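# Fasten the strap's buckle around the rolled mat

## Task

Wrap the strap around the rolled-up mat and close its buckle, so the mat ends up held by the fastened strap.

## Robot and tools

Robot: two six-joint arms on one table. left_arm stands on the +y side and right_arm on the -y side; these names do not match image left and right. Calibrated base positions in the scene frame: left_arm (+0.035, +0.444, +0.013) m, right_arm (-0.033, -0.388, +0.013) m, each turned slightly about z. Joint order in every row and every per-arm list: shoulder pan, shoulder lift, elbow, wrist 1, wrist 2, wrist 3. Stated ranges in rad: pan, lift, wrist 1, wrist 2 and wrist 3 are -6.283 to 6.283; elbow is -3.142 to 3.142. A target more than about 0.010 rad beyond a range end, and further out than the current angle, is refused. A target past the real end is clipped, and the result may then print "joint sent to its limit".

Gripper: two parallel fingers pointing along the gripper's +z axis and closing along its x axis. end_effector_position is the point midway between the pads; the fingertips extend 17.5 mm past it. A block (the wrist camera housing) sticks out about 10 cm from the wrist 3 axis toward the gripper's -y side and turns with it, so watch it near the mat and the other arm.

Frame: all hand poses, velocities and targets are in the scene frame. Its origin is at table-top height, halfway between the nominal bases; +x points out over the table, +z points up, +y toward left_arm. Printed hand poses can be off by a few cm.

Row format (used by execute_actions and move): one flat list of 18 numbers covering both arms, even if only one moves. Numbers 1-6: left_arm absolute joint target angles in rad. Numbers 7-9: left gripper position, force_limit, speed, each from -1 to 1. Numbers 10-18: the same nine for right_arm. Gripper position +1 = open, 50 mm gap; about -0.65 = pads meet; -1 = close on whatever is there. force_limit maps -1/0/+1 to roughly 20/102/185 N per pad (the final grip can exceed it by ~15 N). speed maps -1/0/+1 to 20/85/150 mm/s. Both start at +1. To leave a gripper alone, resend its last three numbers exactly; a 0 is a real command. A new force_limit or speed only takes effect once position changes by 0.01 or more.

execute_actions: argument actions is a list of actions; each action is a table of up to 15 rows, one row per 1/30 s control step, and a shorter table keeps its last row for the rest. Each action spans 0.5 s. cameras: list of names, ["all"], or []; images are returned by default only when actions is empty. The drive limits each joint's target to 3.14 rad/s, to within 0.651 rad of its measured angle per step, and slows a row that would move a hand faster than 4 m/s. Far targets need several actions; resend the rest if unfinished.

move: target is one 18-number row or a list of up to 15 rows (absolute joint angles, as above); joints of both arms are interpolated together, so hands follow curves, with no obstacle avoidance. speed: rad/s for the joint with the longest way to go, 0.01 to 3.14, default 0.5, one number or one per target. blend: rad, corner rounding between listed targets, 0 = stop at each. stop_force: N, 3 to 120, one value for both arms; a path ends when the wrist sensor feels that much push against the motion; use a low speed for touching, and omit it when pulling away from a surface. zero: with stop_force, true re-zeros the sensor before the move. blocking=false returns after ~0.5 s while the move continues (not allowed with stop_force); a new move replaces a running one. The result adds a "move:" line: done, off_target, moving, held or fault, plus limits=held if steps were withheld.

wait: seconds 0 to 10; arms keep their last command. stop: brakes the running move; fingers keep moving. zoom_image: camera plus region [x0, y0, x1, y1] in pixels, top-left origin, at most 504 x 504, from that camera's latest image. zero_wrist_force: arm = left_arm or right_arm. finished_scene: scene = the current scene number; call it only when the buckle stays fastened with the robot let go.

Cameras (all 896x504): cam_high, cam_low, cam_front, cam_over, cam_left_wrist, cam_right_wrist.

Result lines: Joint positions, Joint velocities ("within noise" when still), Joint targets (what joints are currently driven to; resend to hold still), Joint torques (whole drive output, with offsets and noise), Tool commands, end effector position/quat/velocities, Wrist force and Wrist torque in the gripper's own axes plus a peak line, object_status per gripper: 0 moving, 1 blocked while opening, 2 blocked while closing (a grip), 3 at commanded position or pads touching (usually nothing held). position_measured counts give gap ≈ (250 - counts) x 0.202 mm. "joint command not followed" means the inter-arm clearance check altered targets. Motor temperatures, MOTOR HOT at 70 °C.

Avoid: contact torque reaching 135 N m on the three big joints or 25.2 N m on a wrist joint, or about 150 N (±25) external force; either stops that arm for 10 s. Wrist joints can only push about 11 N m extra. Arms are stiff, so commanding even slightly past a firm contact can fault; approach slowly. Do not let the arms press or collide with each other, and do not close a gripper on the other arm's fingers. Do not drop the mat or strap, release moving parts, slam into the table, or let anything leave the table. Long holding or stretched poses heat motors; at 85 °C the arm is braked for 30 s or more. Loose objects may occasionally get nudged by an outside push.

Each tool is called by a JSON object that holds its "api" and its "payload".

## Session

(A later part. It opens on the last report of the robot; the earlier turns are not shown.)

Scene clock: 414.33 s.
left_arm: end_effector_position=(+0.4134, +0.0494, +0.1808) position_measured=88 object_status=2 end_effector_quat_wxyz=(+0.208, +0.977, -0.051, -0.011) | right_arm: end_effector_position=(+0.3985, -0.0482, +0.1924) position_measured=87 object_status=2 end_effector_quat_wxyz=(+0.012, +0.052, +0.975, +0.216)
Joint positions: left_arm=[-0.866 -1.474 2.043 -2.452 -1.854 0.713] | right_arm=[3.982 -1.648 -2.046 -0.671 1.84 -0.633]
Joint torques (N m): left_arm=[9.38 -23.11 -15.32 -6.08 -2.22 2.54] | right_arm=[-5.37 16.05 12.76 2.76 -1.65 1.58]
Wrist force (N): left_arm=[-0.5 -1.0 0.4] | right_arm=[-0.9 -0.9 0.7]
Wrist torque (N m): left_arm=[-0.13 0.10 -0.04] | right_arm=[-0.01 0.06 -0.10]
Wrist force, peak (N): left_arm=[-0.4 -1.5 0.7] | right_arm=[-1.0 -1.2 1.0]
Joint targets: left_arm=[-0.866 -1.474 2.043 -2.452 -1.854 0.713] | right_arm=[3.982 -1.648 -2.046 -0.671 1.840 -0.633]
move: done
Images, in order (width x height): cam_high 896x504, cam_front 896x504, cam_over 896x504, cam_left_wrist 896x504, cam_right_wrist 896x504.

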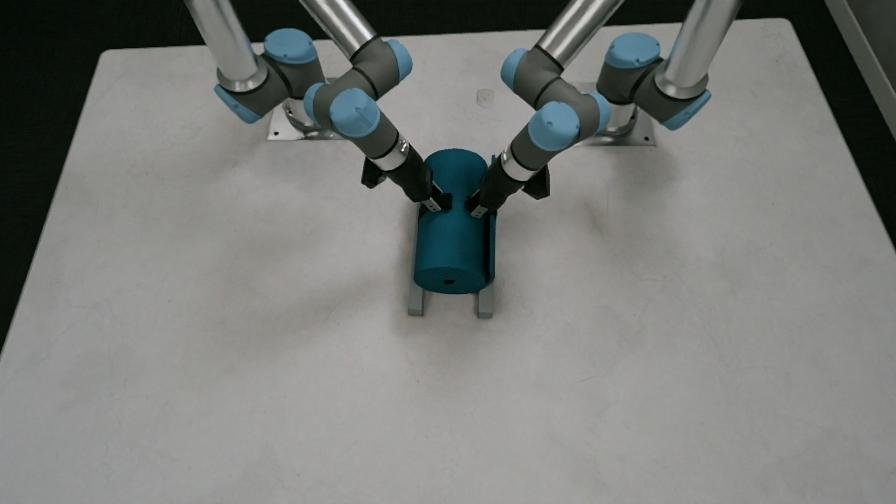

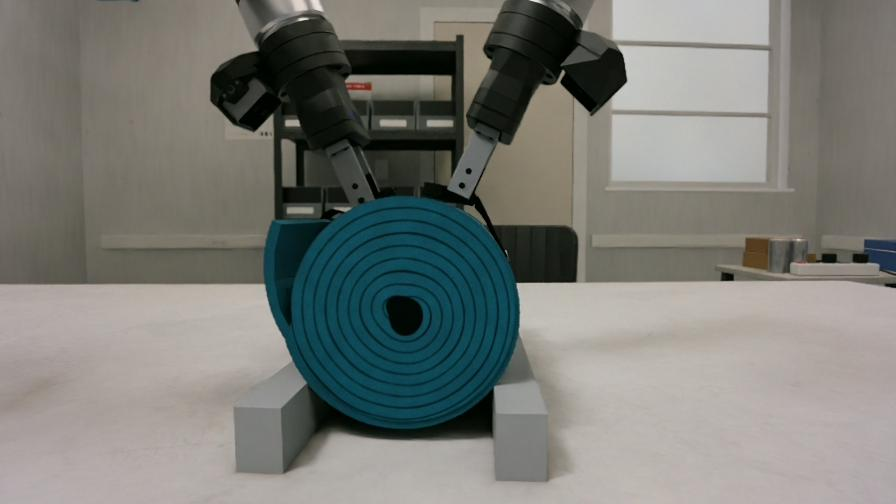

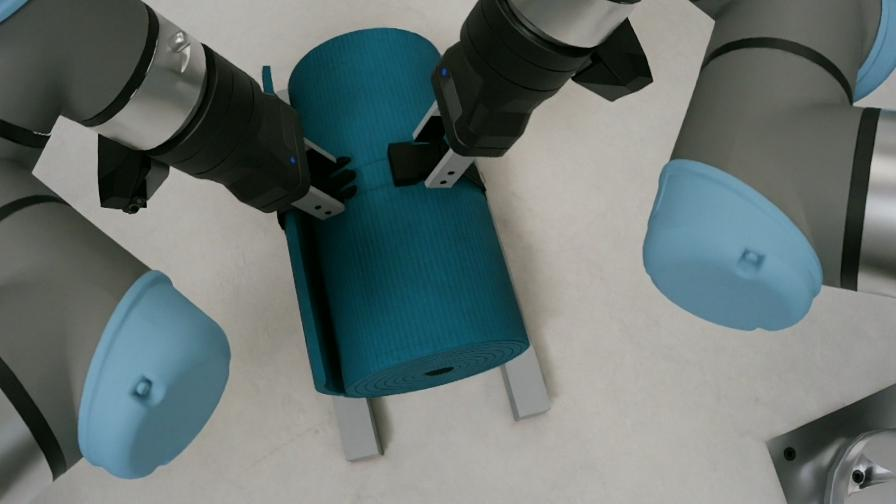

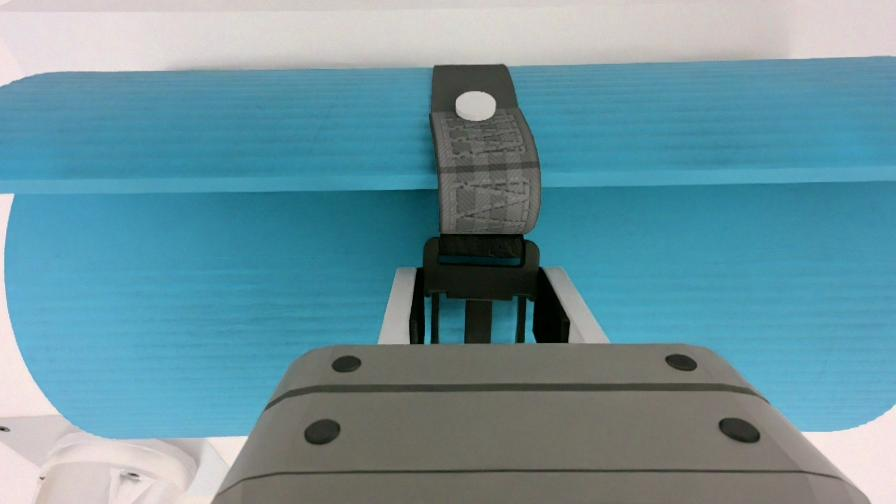

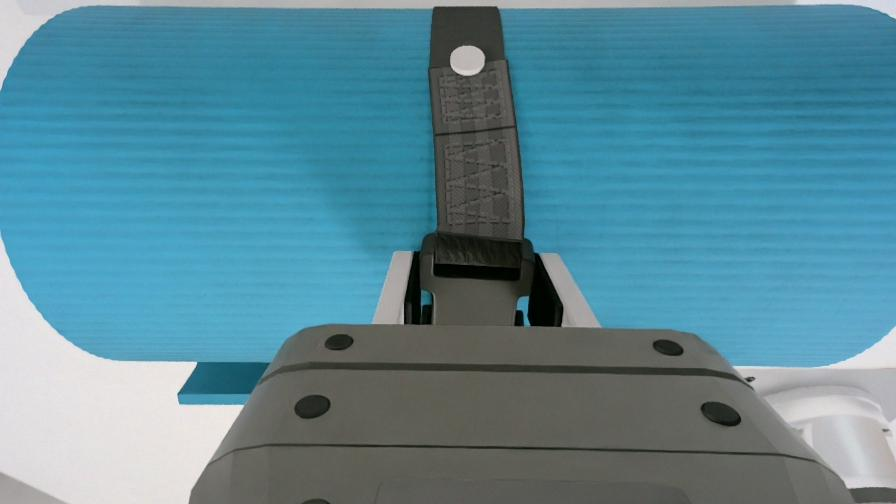

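{"api": "move", "payload": {"target": [[-0.8659,-1.4740,2.0430,-2.4522,-1.8543,0.7133,-1,-0.5,-1,3.982,-1.6533,-2.0518,-0.6595,1.8401,-0.6332,-1,-0.5,-1],[-0.8659,-1.4740,2.0430,-2.4522,-1.8543,0.7133,-1,-0.5,-1,3.982,-1.6533,-2.0518,-0.6595,1.8401,-0.6332,0.8,-0.5,-0.5]], "speed": 0.1}}

{"api": "move", "payload": {"target": [-0.8659,-1.4740,2.0430,-2.4522,-1.8543,0.7133,-1,-0.5,-1,3.8325,-1.77,-2.254,-0.0112,2.1716,-0.6128,0.8,-0.5,-0.5], "speed": 0.25, "stop_force": 10, "cameras": ["cam_right_wrist","cam_over","cam_front"]}}

{"api": "zoom_image", "payload": {"camera": "cam_front", "region": [260, 140, 540, 280]}}

{"api": "zoom_image", "payload": {"camera": "cam_right_wrist", "region": [330, 180, 610, 380]}}

Scene clock: 443.90 s.
left_arm: end_effector_position=(+0.4134, +0.0494, +0.1808) position_measured=88 object_status=2 end_effector_quat_wxyz=(+0.208, +0.977, -0.051, -0.011) | right_arm: end_effector_position=(+0.3984, -0.0483, +0.1884) position_measured=32 object_status=3 end_effector_quat_wxyz=(+0.011, +0.052, +0.975, +0.216)
Joint positions: left_arm=[-0.866 -1.474 2.043 -2.452 -1.854 0.713] | right_arm=[3.982 -1.653 -2.052 -0.66 1.84 -0.633]
Joint torques (N m): left_arm=[8.65 -22.33 -15.11 -5.75 -2.12 2.45] | right_arm=[-6.25 28.07 28.43 2.36 -1.66 1.56]
Wrist force (N): left_arm=[-0.8 -1.0 0.6] | right_arm=[-0.5 0.5 -0.1]
Wrist torque (N m): left_arm=[-0.12 0.15 -0.04] | right_arm=[0.05 0.07 -0.08]
Wrist force, peak (N): left_arm=[-0.7 -1.2 0.7] | right_arm=[0.1 0.0 -6.5]
Joint targets: left_arm=[-0.866 -1.474 2.043 -2.452 -1.854 0.713] | right_arm=[3.982 -1.653 -2.052 -0.659 1.840 -0.633]
move: done

Scene clock: 445.73 s.
left_arm: end_effector_position=(+0.4134, +0.0494, +0.1808) position_measured=88 object_status=2 end_effector_quat_wxyz=(+0.208, +0.977, -0.051, -0.011) | right_arm: end_effector_position=(+0.4027, -0.0443, +0.1828) position_measured=32 object_status=3 end_effector_quat_wxyz=(+0.012, +0.057, +0.961, +0.272)
Joint positions: left_arm=[-0.866 -1.474 2.043 -2.452 -1.854 0.713] | right_arm=[3.944 -1.683 -2.103 -0.494 1.925 -0.628]
Joint torques (N m): left_arm=[9.19 -23.25 -15.48 -5.85 -2.19 2.42] | right_arm=[-6.45 24.56 10.28 4.78 2.93 -0.83]
Wrist force (N): left_arm=[-0.7 -1.0 0.6] | right_arm=[1.6 -1.1 -8.0]
Wrist torque (N m): left_arm=[-0.13 0.14 -0.04] | right_arm=[0.08 0.26 -0.21]
Wrist force, peak (N): left_arm=[-0.6 -1.2 0.7] | right_arm=[5.1 -4.9 -19.3]
Joint targets: left_arm=[-0.866 -1.474 2.043 -2.452 -1.854 0.713] | right_arm=[3.944 -1.683 -2.103 -0.494 1.925 -0.628]
move: contact (right_arm); right_arm: the wrist 1 is farthest, 0.483 rad from its target
Images, in order (width x height): cam_front 896x504, cam_over 896x504, cam_right_wrist 896x504.

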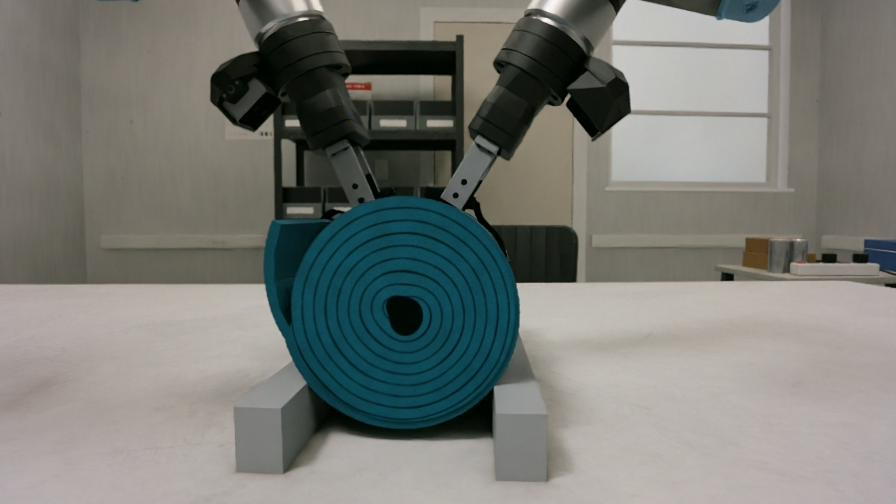

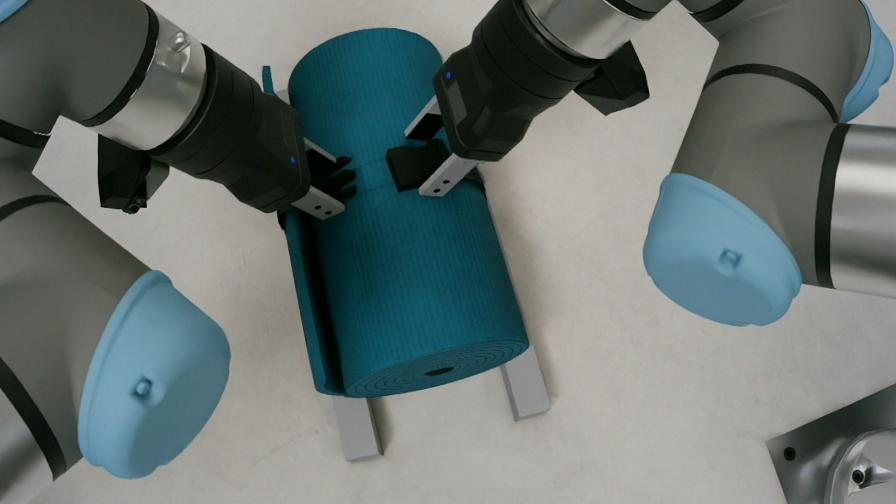

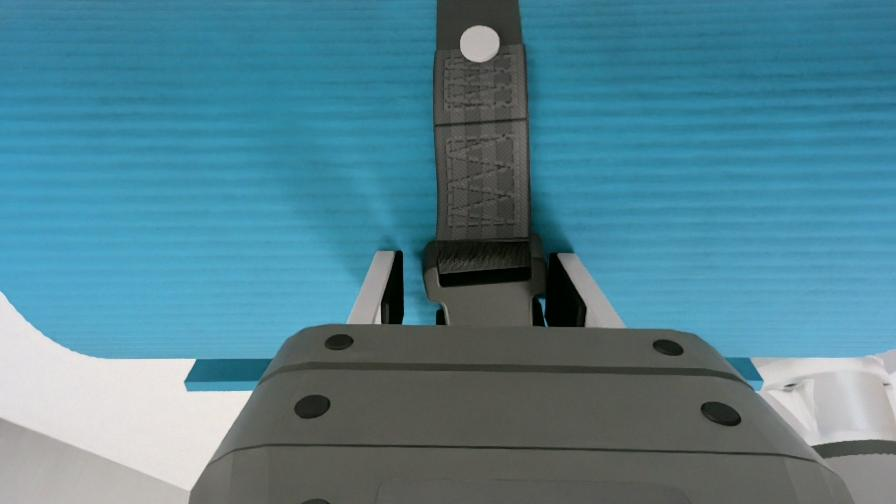

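Scaled by 1.800.

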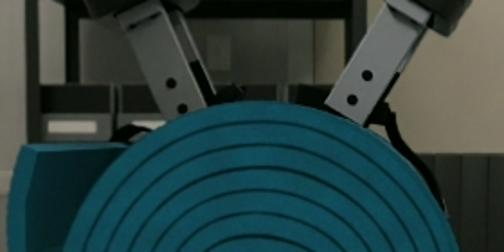

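Scaled by 1.800.

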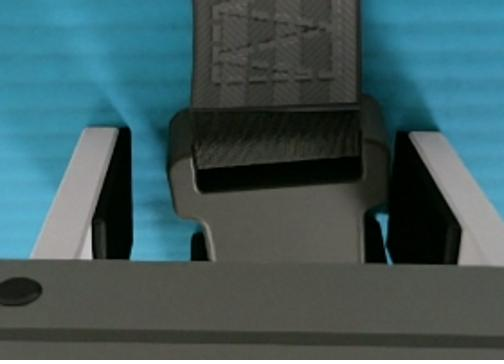

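{"api": "move", "payload": {"target": [[-0.8659,-1.4740,2.0430,-2.4522,-1.8543,0.7133,-1,-0.5,-1,3.982,-1.6304,-2.0262,-0.708,1.8401,-0.6332,0.8,-0.5,-0.5],[-0.8659,-1.4740,2.0430,-2.4522,-1.8543,0.7133,-1,-0.5,-1,3.8058,-1.7253,-2.2561,-0.0684,2.1882,-0.6384,0.8,-0.5,-0.5]], "speed": 0.35}}

{"api": "move", "payload": {"target": [-0.8659,-1.4740,2.0430,-2.4522,-1.8543,0.7133,-1,-0.5,-1,3.8335,-1.7781,-2.2533,-0.0033,2.171,-0.6119,0.8,-0.5,-0.5], "speed": 0.05, "stop_force": 6, "cameras": ["cam_right_wrist","cam_over","cam_front"]}}

{"api": "zoom_image", "payload": {"camera": "cam_right_wrist", "region": [330, 180, 610, 380]}}

{"api": "zoom_image", "payload": {"camera": "cam_front", "region": [260, 140, 540, 280]}}

Scene clock: 466.77 s.
left_arm: end_effector_position=(+0.4134, +0.0494, +0.1808) position_measured=88 object_status=2 end_effector_quat_wxyz=(+0.208, +0.977, -0.051, -0.011) | right_arm: end_effector_position=(+0.3970, -0.0682, +0.1978) position_measured=32 object_status=3 end_effector_quat_wxyz=(+0.022, +0.048, +0.905, +0.422)
Joint positions: left_arm=[-0.866 -1.474 2.043 -2.452 -1.854 0.713] | right_arm=[3.806 -1.725 -2.256 -0.069 2.188 -0.638]
Joint torques (N m): left_arm=[8.54 -22.1 -15.64 -5.63 -1.92 2.14] | right_arm=[4.83 34.31 25.93 4.8 -1.1 -0.71]
Wrist force (N): left_arm=[-0.4 -1.0 0.6] | right_arm=[-1.2 -0.4 0.2]
Wrist torque (N m): left_arm=[-0.12 0.09 -0.04] | right_arm=[-0.03 0.32 -0.26]
Wrist force, peak (N): left_arm=[-0.7 -1.1 0.8] | right_arm=[1.6 -1.1 -8.1]
Joint targets: left_arm=[-0.866 -1.474 2.043 -2.452 -1.854 0.713] | right_arm=[3.806 -1.725 -2.256 -0.068 2.188 -0.638]
move: done

Scene clock: 469.10 s.
left_arm: end_effector_position=(+0.4134, +0.0494, +0.1808) position_measured=88 object_status=2 end_effector_quat_wxyz=(+0.208, +0.977, -0.051, -0.011) | right_arm: end_effector_position=(+0.3985, -0.0532, +0.1823) position_measured=32 object_status=3 end_effector_quat_wxyz=(+0.022, +0.048, +0.905, +0.422)
Joint positions: left_arm=[-0.866 -1.474 2.043 -2.452 -1.854 0.713] | right_arm=[3.834 -1.778 -2.253 -0.003 2.171 -0.612]
Joint torques (N m): left_arm=[9.03 -22.65 -16.1 -5.8 -2.05 2.35] | right_arm=[-7.31 35.83 20.28 2.3 3.65 -0.85]
Wrist force (N): left_arm=[-0.6 -0.9 0.7] | right_arm=[-1.1 -0.2 0.3]
Wrist torque (N m): left_arm=[-0.10 0.13 -0.04] | right_arm=[-0.03 0.31 -0.34]
Wrist force, peak (N): left_arm=[-0.6 -1.3 0.5] | right_arm=[-1.3 -0.2 0.5]
Joint targets: left_arm=[-0.866 -1.474 2.043 -2.452 -1.854 0.713] | right_arm=[3.833 -1.778 -2.253 -0.003 2.171 -0.612]
move: done
Images, in order (width x height): cam_front 896x504, cam_over 896x504, cam_right_wrist 896x504.

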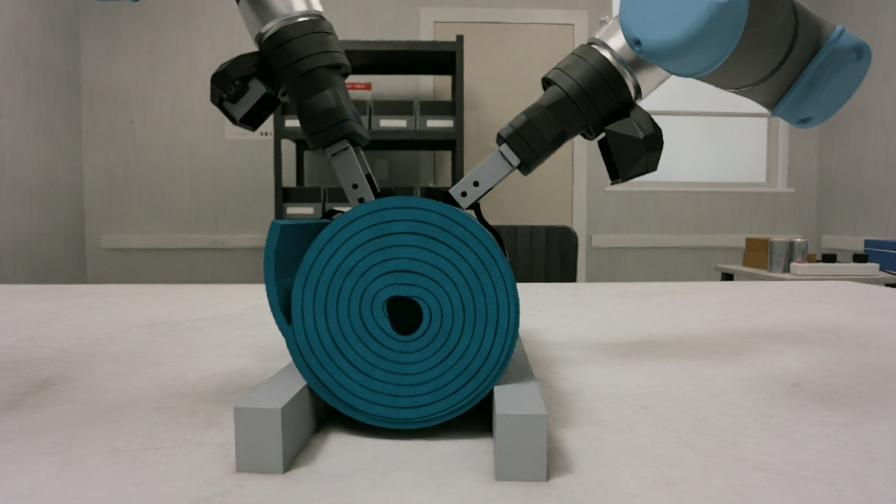

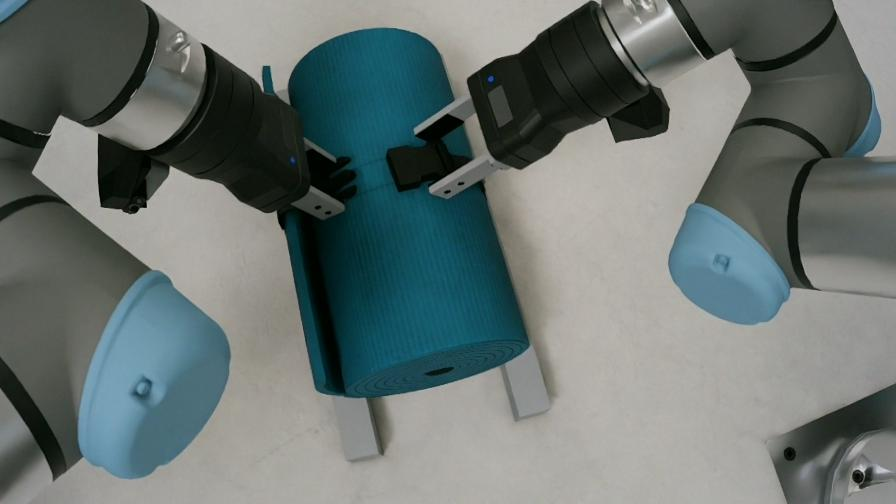

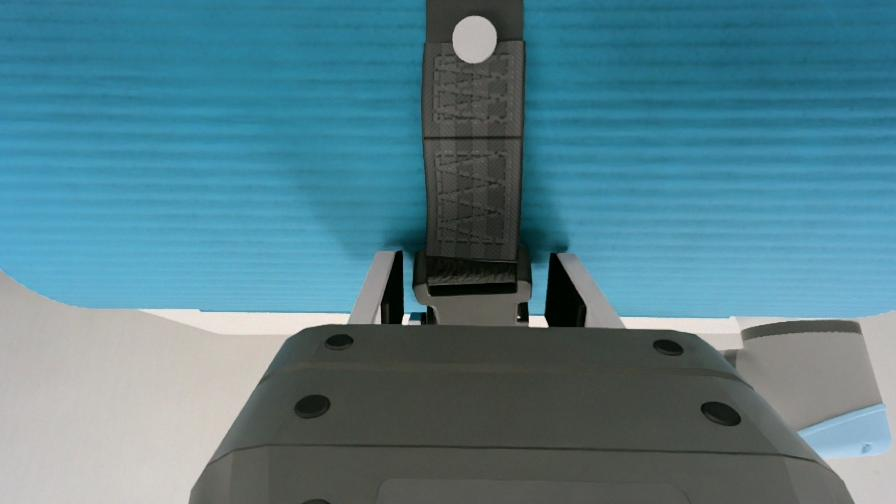

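Scaled by 1.800.

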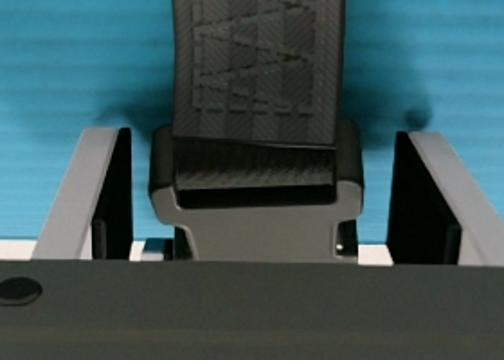

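Scaled by 1.800.

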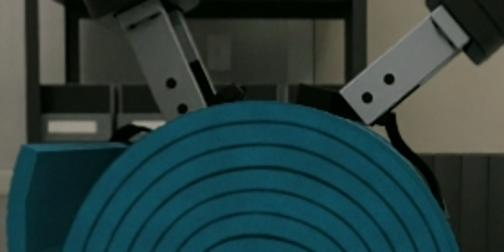

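{"api": "move", "payload": {"target": [-0.8659,-1.4740,2.0430,-2.4522,-1.8543,0.7133,-1,-0.5,-1,3.8335,-1.7781,-2.2533,-0.0033,2.171,-0.6119,-1,-0.5,-1], "cameras": ["cam_right_wrist"]}}

{"api": "zoom_image", "payload": {"camera": "cam_right_wrist", "region": [330, 180, 610, 380]}}

Scene clock: 474.13 s.
left_arm: end_effector_position=(+0.4134, +0.0494, +0.1808) position_measured=88 object_status=2 end_effector_quat_wxyz=(+0.208, +0.977, -0.051, -0.011) | right_arm: end_effector_position=(+0.3985, -0.0532, +0.1823) position_measured=85 object_status=2 end_effector_quat_wxyz=(+0.022, +0.048, +0.905, +0.422)
Joint positions: left_arm=[-0.866 -1.474 2.043 -2.452 -1.854 0.713] | right_arm=[3.833 -1.778 -2.253 -0.003 2.171 -0.612]
Joint torques (N m): left_arm=[8.39 -23.3 -15.8 -5.56 -2 2.39] | right_arm=[-7.24 36.11 10.83 2.45 3.55 -0.92]
Wrist force (N): left_arm=[-0.7 -0.9 0.7] | right_arm=[-1.0 -0.3 0.2]
Wrist torque (N m): left_arm=[-0.11 0.13 -0.04] | right_arm=[-0.03 0.30 -0.34]
Wrist force, peak (N): left_arm=[-0.7 -1.1 0.8] | right_arm=[-1.3 -0.5 0.2]
Joint targets: left_arm=[-0.866 -1.474 2.043 -2.452 -1.854 0.713] | right_arm=[3.833 -1.778 -2.253 -0.003 2.171 -0.612]
move: done
Images, in order (width x height): cam_right_wrist 896x504.

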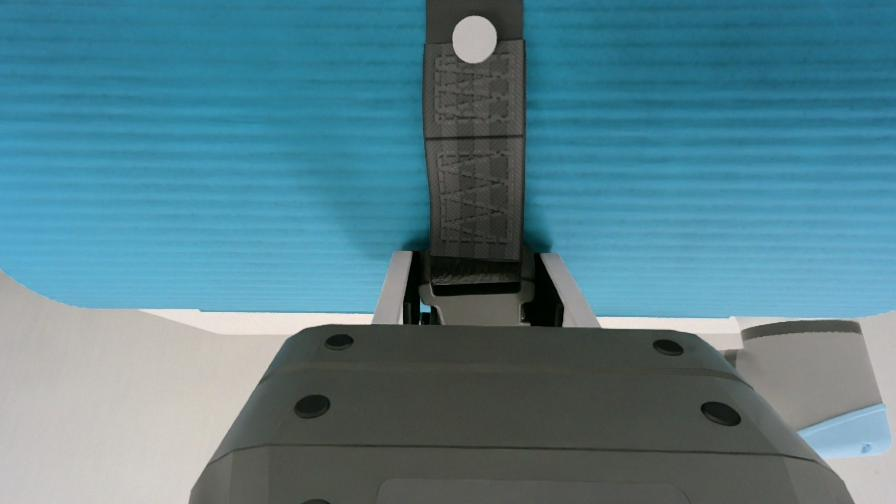

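Scaled by 1.800.

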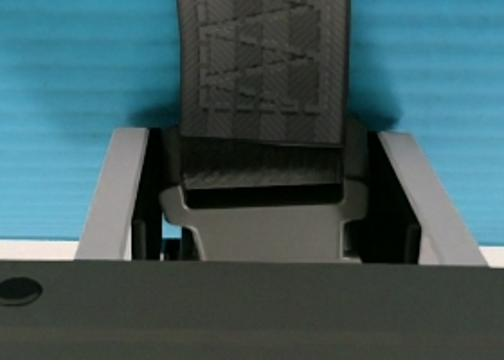

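{"api": "move", "payload": {"target": [-0.9859,-1.4575,1.8205,-2.0040,-1.6228,0.6369,-1,-0.5,-1,3.8888,-1.6630,-2.1703,-0.3384,2.0366,-0.6422,-1,-0.5,-1], "speed": 0.12, "stop_force": 40, "cameras": ["cam_right_wrist","cam_left_wrist","cam_over","cam_front","cam_low"]}}

{"api": "zoom_image", "payload": {"camera": "cam_front", "region": [320, 140, 500, 230]}}

{"api": "zoom_image", "payload": {"camera": "cam_over", "region": [290, 110, 490, 230]}}

{"api": "zoom_image", "payload": {"camera": "cam_low", "region": [470, 150, 620, 240]}}

Scene clock: 493.80 s.
left_arm: end_effector_position=(+0.4089, +0.0460, +0.2071) position_measured=88 object_status=2 end_effector_quat_wxyz=(+0.044, +0.998, -0.053, -0.002) | right_arm: end_effector_position=(+0.3982, -0.0531, +0.2011) position_measured=85 object_status=2 end_effector_quat_wxyz=(+0.018, +0.050, +0.938, +0.342)
Joint positions: left_arm=[-0.986 -1.457 1.82 -2.004 -1.623 0.637] | right_arm=[3.889 -1.663 -2.17 -0.338 2.037 -0.642]
Joint torques (N m): left_arm=[8.33 -34.14 -17.98 -5.5 -1.67 2.37] | right_arm=[-6.58 15.53 12.5 4.43 3.95 1.05]
Wrist force (N): left_arm=[0.0 -0.6 1.5] | right_arm=[-1.4 -2.3 1.4]
Wrist torque (N m): left_arm=[0.01 0.03 0.05] | right_arm=[-0.06 0.24 -0.20]
Wrist force, peak (N): left_arm=[-0.2 -0.8 1.7] | right_arm=[-1.3 -7.1 3.2]
Joint targets: left_arm=[-0.986 -1.457 1.821 -2.004 -1.623 0.637] | right_arm=[3.889 -1.663 -2.170 -0.338 2.037 -0.642]
move: done
Images, in order (width x height): cam_low 896x504, cam_front 896x504, cam_over 896x504, cam_left_wrist 896x504, cam_right_wrist 896x504.

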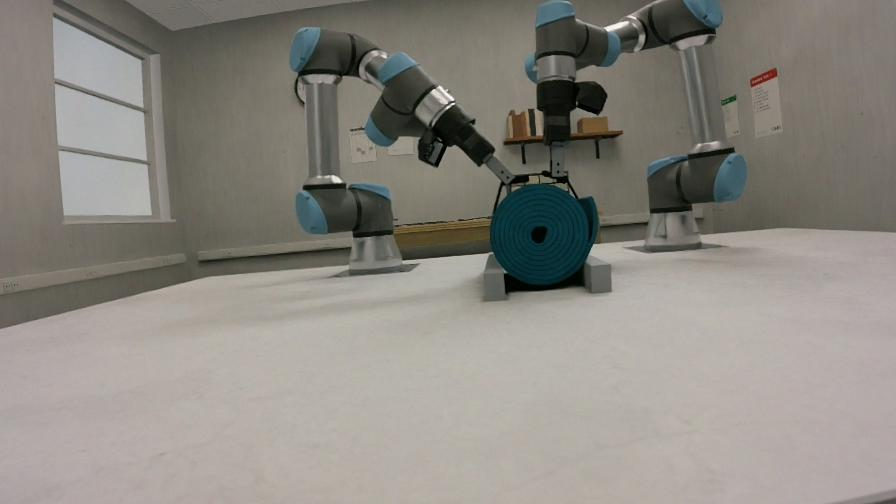

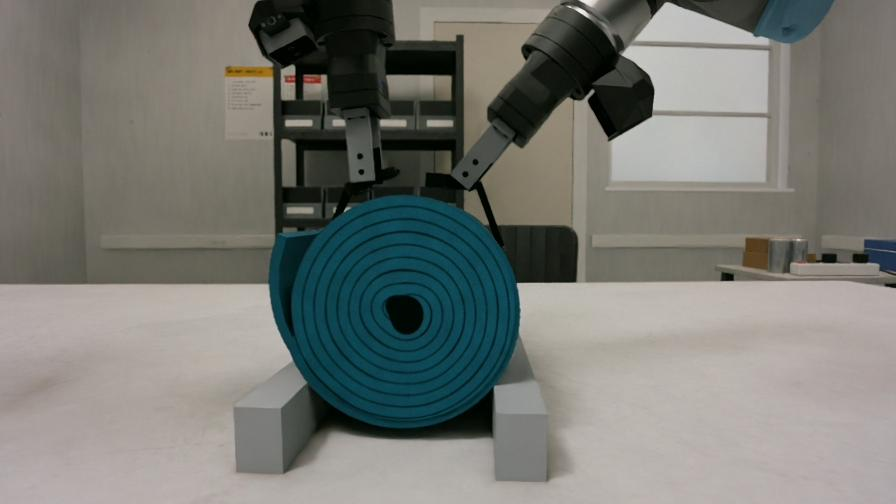

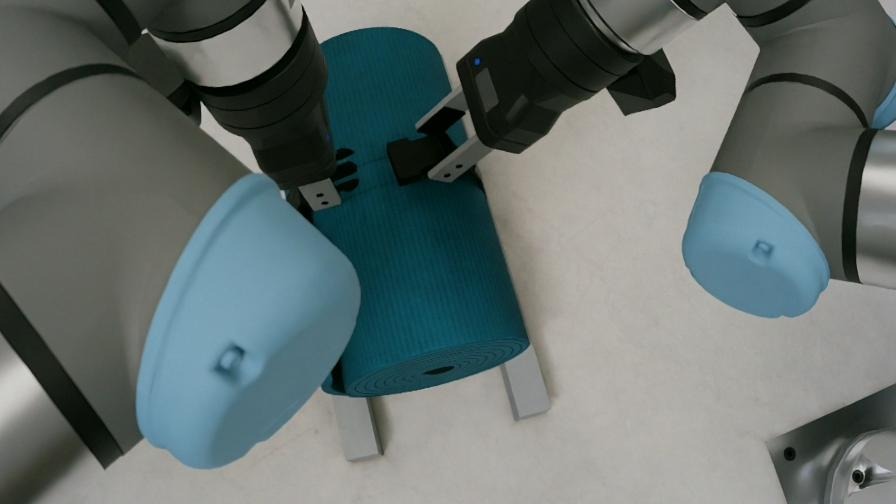

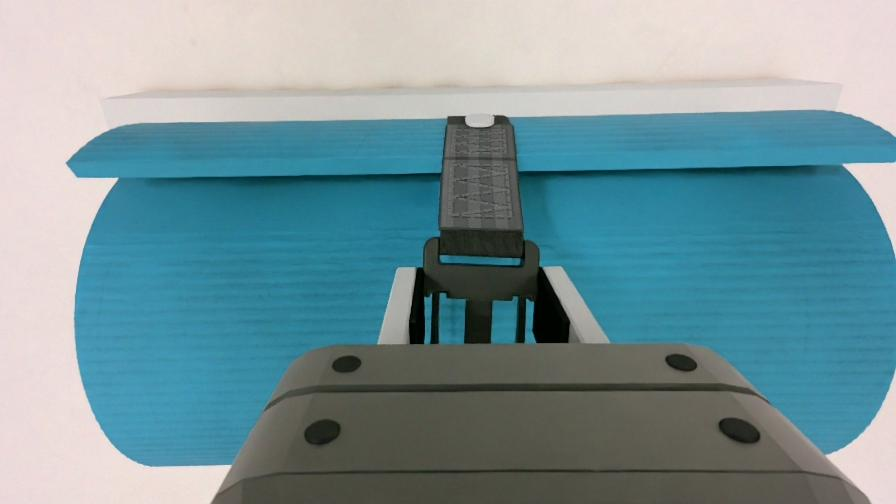

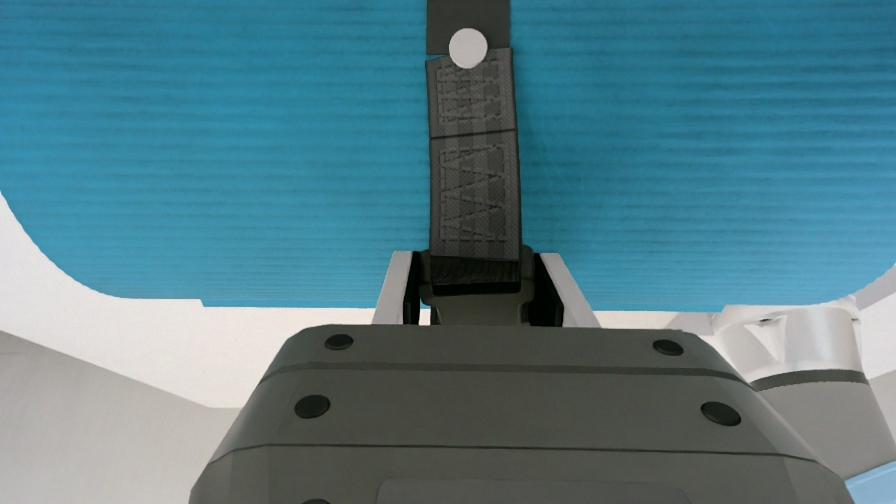

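Scaled by 2.800.

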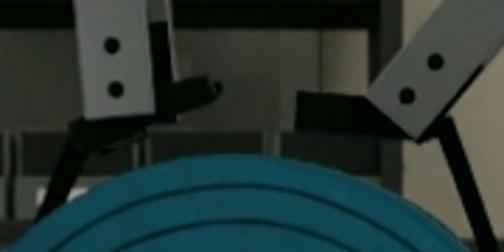

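Scaled by 2.520.

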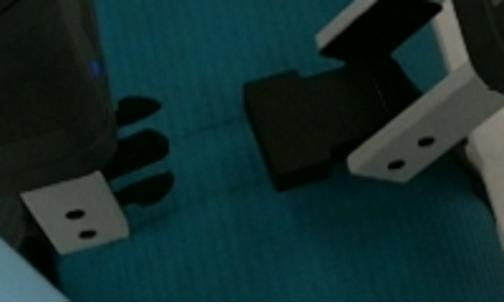

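Scaled by 3.360.

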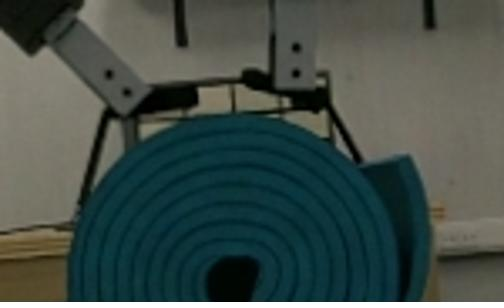

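{"api": "move", "payload": {"target": [-0.8659,-1.4740,2.0430,-2.4522,-1.8543,0.7133,-1,-0.5,-1,3.8888,-1.6630,-2.1703,-0.3384,2.0366,-0.6422,-1,-0.5,-1], "speed": 0.15}}

{"api": "move", "payload": {"target": [-0.8754,-1.4547,2.0453,-2.4764,-1.8514,0.7039,-1,-0.5,-1,3.8888,-1.6630,-2.1703,-0.3384,2.0366,-0.6422,-1,-0.5,-1], "speed": 0.03, "stop_force": 5, "cameras": ["cam_front","cam_low"]}}

{"api": "zoom_image", "payload": {"camera": "cam_front", "region": [320, 140, 500, 230]}}

{"api": "zoom_image", "payload": {"camera": "cam_low", "region": [470, 150, 620, 240]}}

Scene clock: 527.27 s.
left_arm: end_effector_position=(+0.4134, +0.0495, +0.1808) position_measured=88 object_status=2 end_effector_quat_wxyz=(+0.208, +0.977, -0.051, -0.011) | right_arm: end_effector_position=(+0.3982, -0.0531, +0.2011) position_measured=85 object_status=2 end_effector_quat_wxyz=(+0.018, +0.050, +0.938, +0.342)
Joint positions: left_arm=[-0.866 -1.474 2.043 -2.452 -1.854 0.714] | right_arm=[3.889 -1.663 -2.17 -0.338 2.037 -0.642]
Joint torques (N m): left_arm=[-7.53 -33.52 -30.11 -1.24 1.33 -1.77] | right_arm=[-6.56 15.67 11.82 3.08 3.8 0.99]
Wrist force (N): left_arm=[-0.8 -1.0 0.6] | right_arm=[-1.3 -2.5 1.6]
Wrist torque (N m): left_arm=[-0.12 0.15 -0.16] | right_arm=[-0.06 0.25 -0.21]
Wrist force, peak (N): left_arm=[-0.3 -0.8 1.7] | right_arm=[-1.5 -2.6 1.5]
Joint targets: left_arm=[-0.866 -1.474 2.043 -2.452 -1.854 0.713] | right_arm=[3.889 -1.663 -2.170 -0.338 2.037 -0.642]
move: done

Scene clock: 528.60 s.
left_arm: end_effector_position=(+0.4132, +0.0475, +0.1787) position_measured=88 object_status=2 end_effector_quat_wxyz=(+0.208, +0.977, -0.051, -0.011) | right_arm: end_effector_position=(+0.3982, -0.0531, +0.2011) position_measured=85 object_status=2 end_effector_quat_wxyz=(+0.018, +0.050, +0.938, +0.342)
Joint positions: left_arm=[-0.869 -1.468 2.044 -2.459 -1.853 0.711] | right_arm=[3.889 -1.663 -2.17 -0.338 2.037 -0.642]
Joint torques (N m): left_arm=[8.69 -35.36 -28.63 -0.8 -2.44 2.23] | right_arm=[-7.26 16.02 11.65 3.14 3.86 1.01]
Wrist force (N): left_arm=[0.0 -2.1 -4.8] | right_arm=[-1.3 -2.4 1.4]
Wrist torque (N m): left_arm=[-0.10 0.04 -0.04] | right_arm=[-0.07 0.24 -0.20]
Wrist force, peak (N): left_arm=[-2.6 -4.9 -17.2] | right_arm=[-1.4 -2.7 1.8]
Joint targets: left_arm=[-0.869 -1.468 2.044 -2.459 -1.853 0.711] | right_arm=[3.889 -1.663 -2.170 -0.338 2.037 -0.642]
move: contact (left_arm); left_arm: the wrist 1 is farthest, 0.017 rad from its target
Images, in order (width x height): cam_low 896x504, cam_front 896x504.

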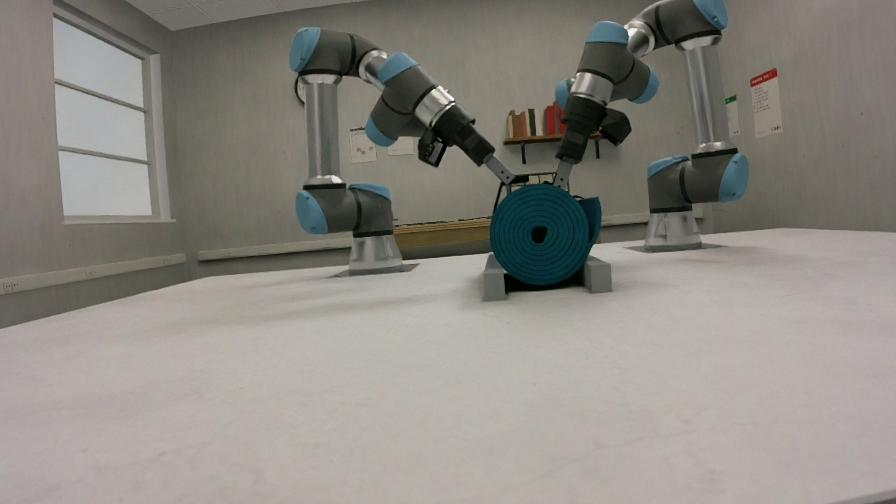

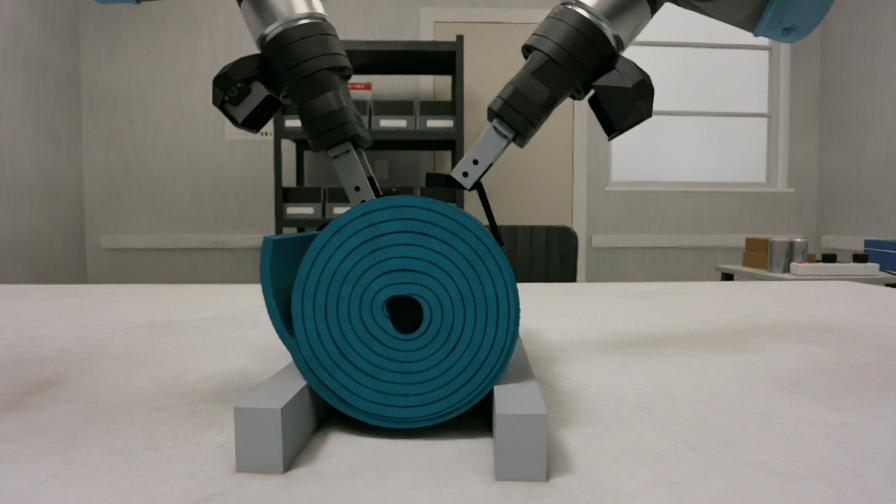

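Scaled by 2.800.

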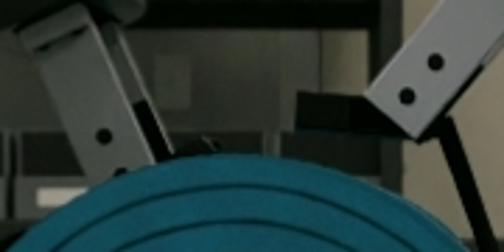

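Scaled by 3.360.

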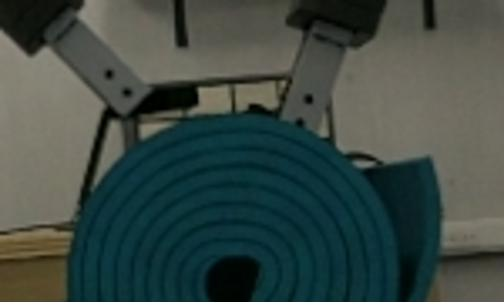

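{"api": "move", "payload": {"target": [[-0.869,-1.468,2.044,-2.459,-1.853,0.711,0.9,-0.5,-0.7,3.8888,-1.6630,-2.1703,-0.3384,2.0366,-0.6422,-1,-0.5,-1],[-0.8439,-1.5375,2.0082,-2.3478,-1.8610,0.7350,0.9,-0.5,-0.7,3.8888,-1.6630,-2.1703,-0.3384,2.0366,-0.6422,-1,-0.5,-1]], "speed": 0.15, "cameras": ["cam_left_wrist","cam_over","cam_low"]}}

{"api": "zoom_image", "payload": {"camera": "cam_left_wrist", "region": [340, 80, 620, 350]}}

{"api": "zoom_image", "payload": {"camera": "cam_low", "region": [470, 150, 620, 240]}}

{"api": "zoom_image", "payload": {"camera": "cam_over", "region": [250, 90, 502, 260]}}

Scene clock: 538.47 s.
left_arm: end_effector_position=(+0.4150, +0.0640, +0.2156) position_measured=18 object_status=3 end_effector_quat_wxyz=(+0.208, +0.977, -0.051, -0.011) | right_arm: end_effector_position=(+0.3982, -0.0531, +0.2011) position_measured=85 object_status=2 end_effector_quat_wxyz=(+0.018, +0.050, +0.938, +0.342)
Joint positions: left_arm=[-0.844 -1.538 2.008 -2.348 -1.861 0.735] | right_arm=[3.889 -1.663 -2.17 -0.338 2.037 -0.642]
Joint torques (N m): left_arm=[-7.51 -18.52 -15.87 -5.83 -0.56 -2.44] | right_arm=[-6.72 16.26 11.46 3.13 3.81 0.89]
Wrist force (N): left_arm=[-0.5 -1.2 0.5] | right_arm=[-1.4 -2.7 1.6]
Wrist torque (N m): left_arm=[-0.16 0.12 -0.17] | right_arm=[-0.09 0.26 -0.20]
Wrist force, peak (N): left_arm=[-0.1 -1.9 -5.1] | right_arm=[-1.4 -2.6 1.7]
Joint targets: left_arm=[-0.844 -1.537 2.008 -2.348 -1.861 0.735] | right_arm=[3.889 -1.663 -2.170 -0.338 2.037 -0.642]
move: done
Images, in order (width x height): cam_low 896x504, cam_over 896x504, cam_left_wrist 896x504.

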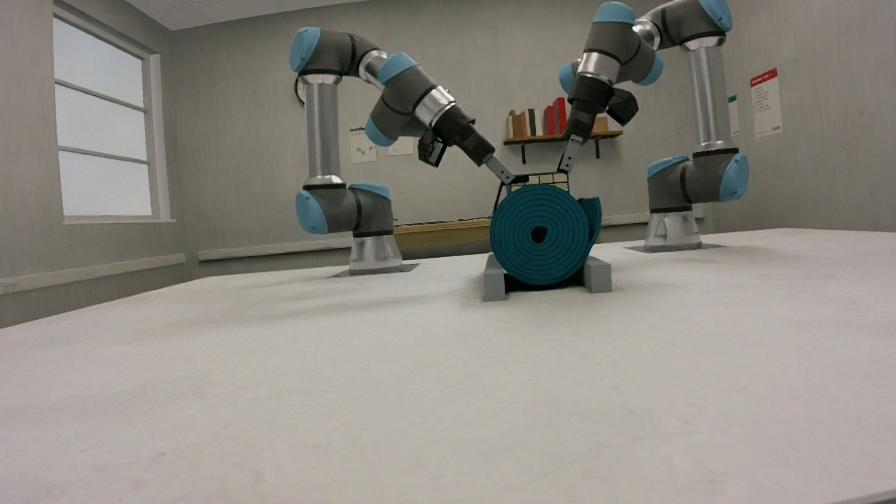

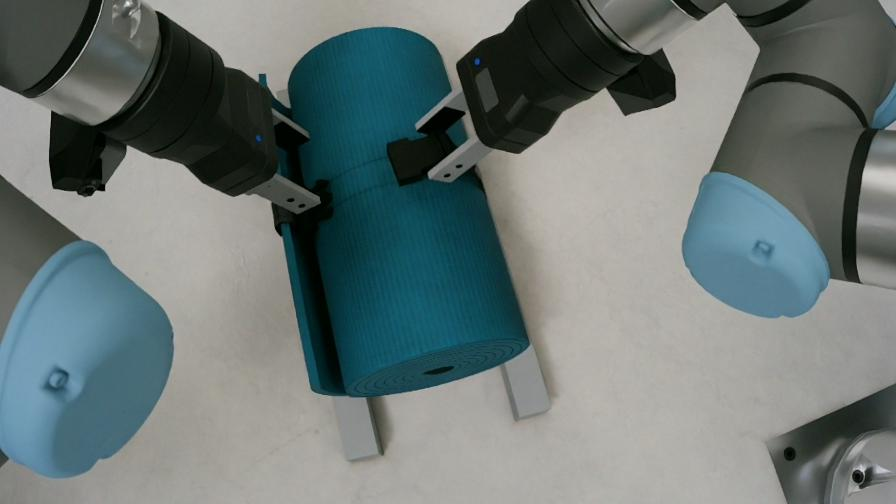

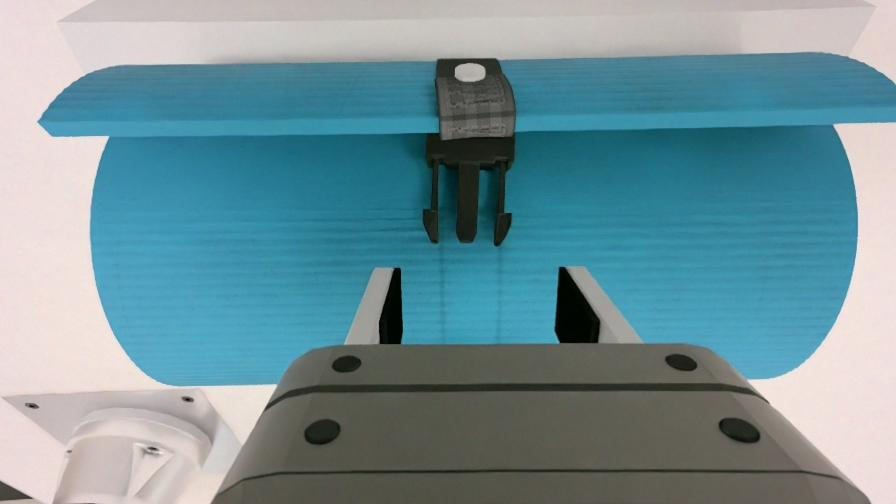

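Scaled by 1.800.

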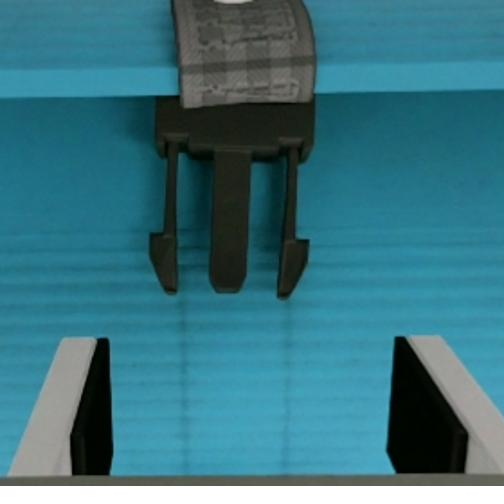

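Scaled by 3.360.

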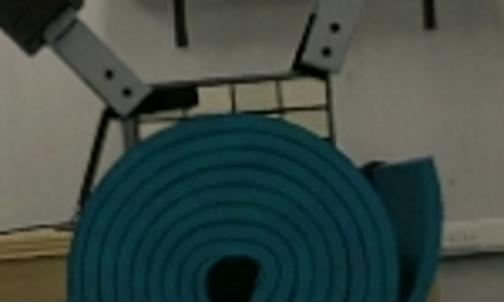

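Scaled by 2.000.

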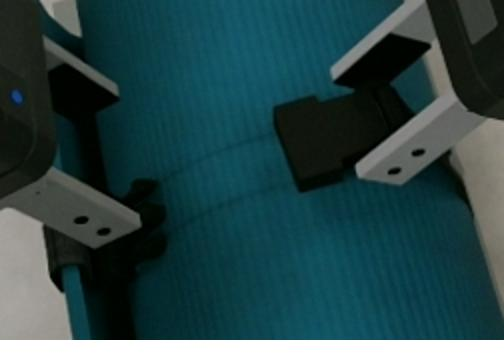

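{"api": "move", "payload": {"target": [-0.8072,-1.5367,2.0678,-2.3975,-1.8718,0.7717,0.9,-0.5,-0.7,3.8888,-1.6630,-2.1703,-0.3384,2.0366,-0.6422,-1,-0.5,-1], "speed": 0.2}}

{"api": "move", "payload": {"target": [-0.83,-1.4730,2.0981,-2.4981,-1.8651,0.7488,0.9,-0.5,-0.7,3.8888,-1.6630,-2.1703,-0.3384,2.0366,-0.6422,-1,-0.5,-1], "speed": 0.05, "stop_force": 6, "cameras": ["cam_left_wrist"]}}

{"api": "zoom_image", "payload": {"camera": "cam_left_wrist", "region": [340, 80, 620, 350]}}

Scene clock: 571.17 s.
left_arm: end_effector_position=(+0.4177, +0.0866, +0.1936) position_measured=18 object_status=3 end_effector_quat_wxyz=(+0.208, +0.977, -0.051, -0.011) | right_arm: end_effector_position=(+0.3982, -0.0531, +0.2011) position_measured=85 object_status=2 end_effector_quat_wxyz=(+0.018, +0.050, +0.938, +0.342)
Joint positions: left_arm=[-0.807 -1.537 2.068 -2.398 -1.872 0.772] | right_arm=[3.889 -1.663 -2.17 -0.338 2.037 -0.642]
Joint torques (N m): left_arm=[-7.63 -21.08 -30.43 -1.26 0.8 -2.54] | right_arm=[-6.55 16.78 11.06 3.29 3.81 1.03]
Wrist force (N): left_arm=[-0.6 -1.0 0.4] | right_arm=[-1.5 -2.5 1.5]
Wrist torque (N m): left_arm=[-0.13 0.13 -0.14] | right_arm=[-0.07 0.27 -0.20]
Wrist force, peak (N): left_arm=[-0.6 -2.3 0.9] | right_arm=[-1.4 -2.6 1.6]
Joint targets: left_arm=[-0.807 -1.537 2.068 -2.397 -1.872 0.772] | right_arm=[3.889 -1.663 -2.170 -0.338 2.037 -0.642]
move: done

Scene clock: 574.30 s.
left_arm: end_effector_position=(+0.4161, +0.0726, +0.1616) position_measured=18 object_status=3 end_effector_quat_wxyz=(+0.208, +0.977, -0.051, -0.011) | right_arm: end_effector_position=(+0.3982, -0.0531, +0.2011) position_measured=85 object_status=2 end_effector_quat_wxyz=(+0.018, +0.050, +0.938, +0.342)
Joint positions: left_arm=[-0.83 -1.473 2.098 -2.498 -1.865 0.749] | right_arm=[3.889 -1.663 -2.17 -0.338 2.037 -0.642]
Joint torques (N m): left_arm=[7.61 -36.67 -29.41 -1.14 -1.41 2.14] | right_arm=[-6.18 16.12 11.85 3.34 3.77 1]
Wrist force (N): left_arm=[-0.5 -0.9 0.6] | right_arm=[-1.2 -2.4 1.5]
Wrist torque (N m): left_arm=[-0.11 0.12 -0.04] | right_arm=[-0.05 0.22 -0.20]
Wrist force, peak (N): left_arm=[-0.7 -1.3 0.4] | right_arm=[-1.4 -2.4 1.8]
Joint targets: left_arm=[-0.830 -1.473 2.098 -2.498 -1.865 0.749] | right_arm=[3.889 -1.663 -2.170 -0.338 2.037 -0.642]
move: done
Images, in order (width x height): cam_left_wrist 896x504.

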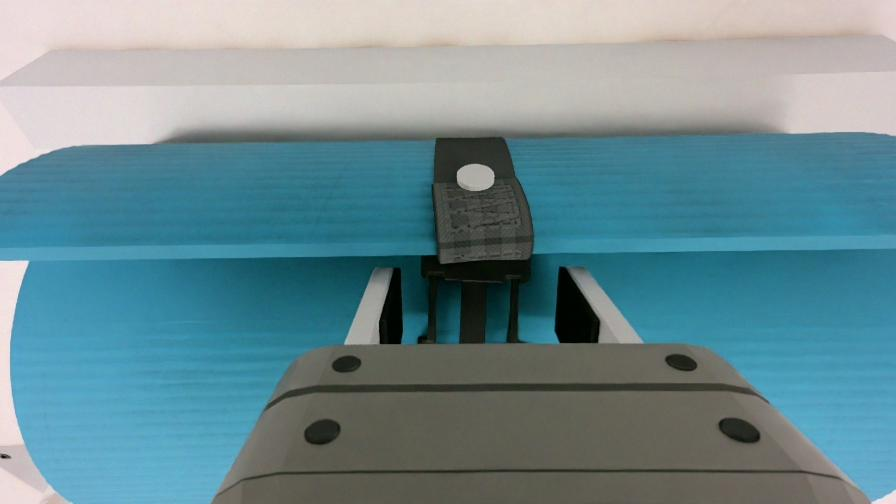

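Scaled by 1.800.

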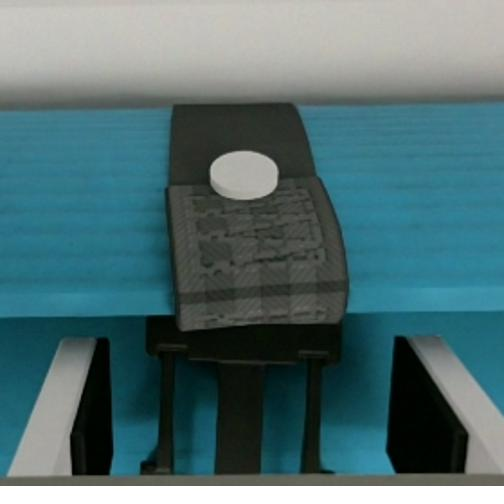

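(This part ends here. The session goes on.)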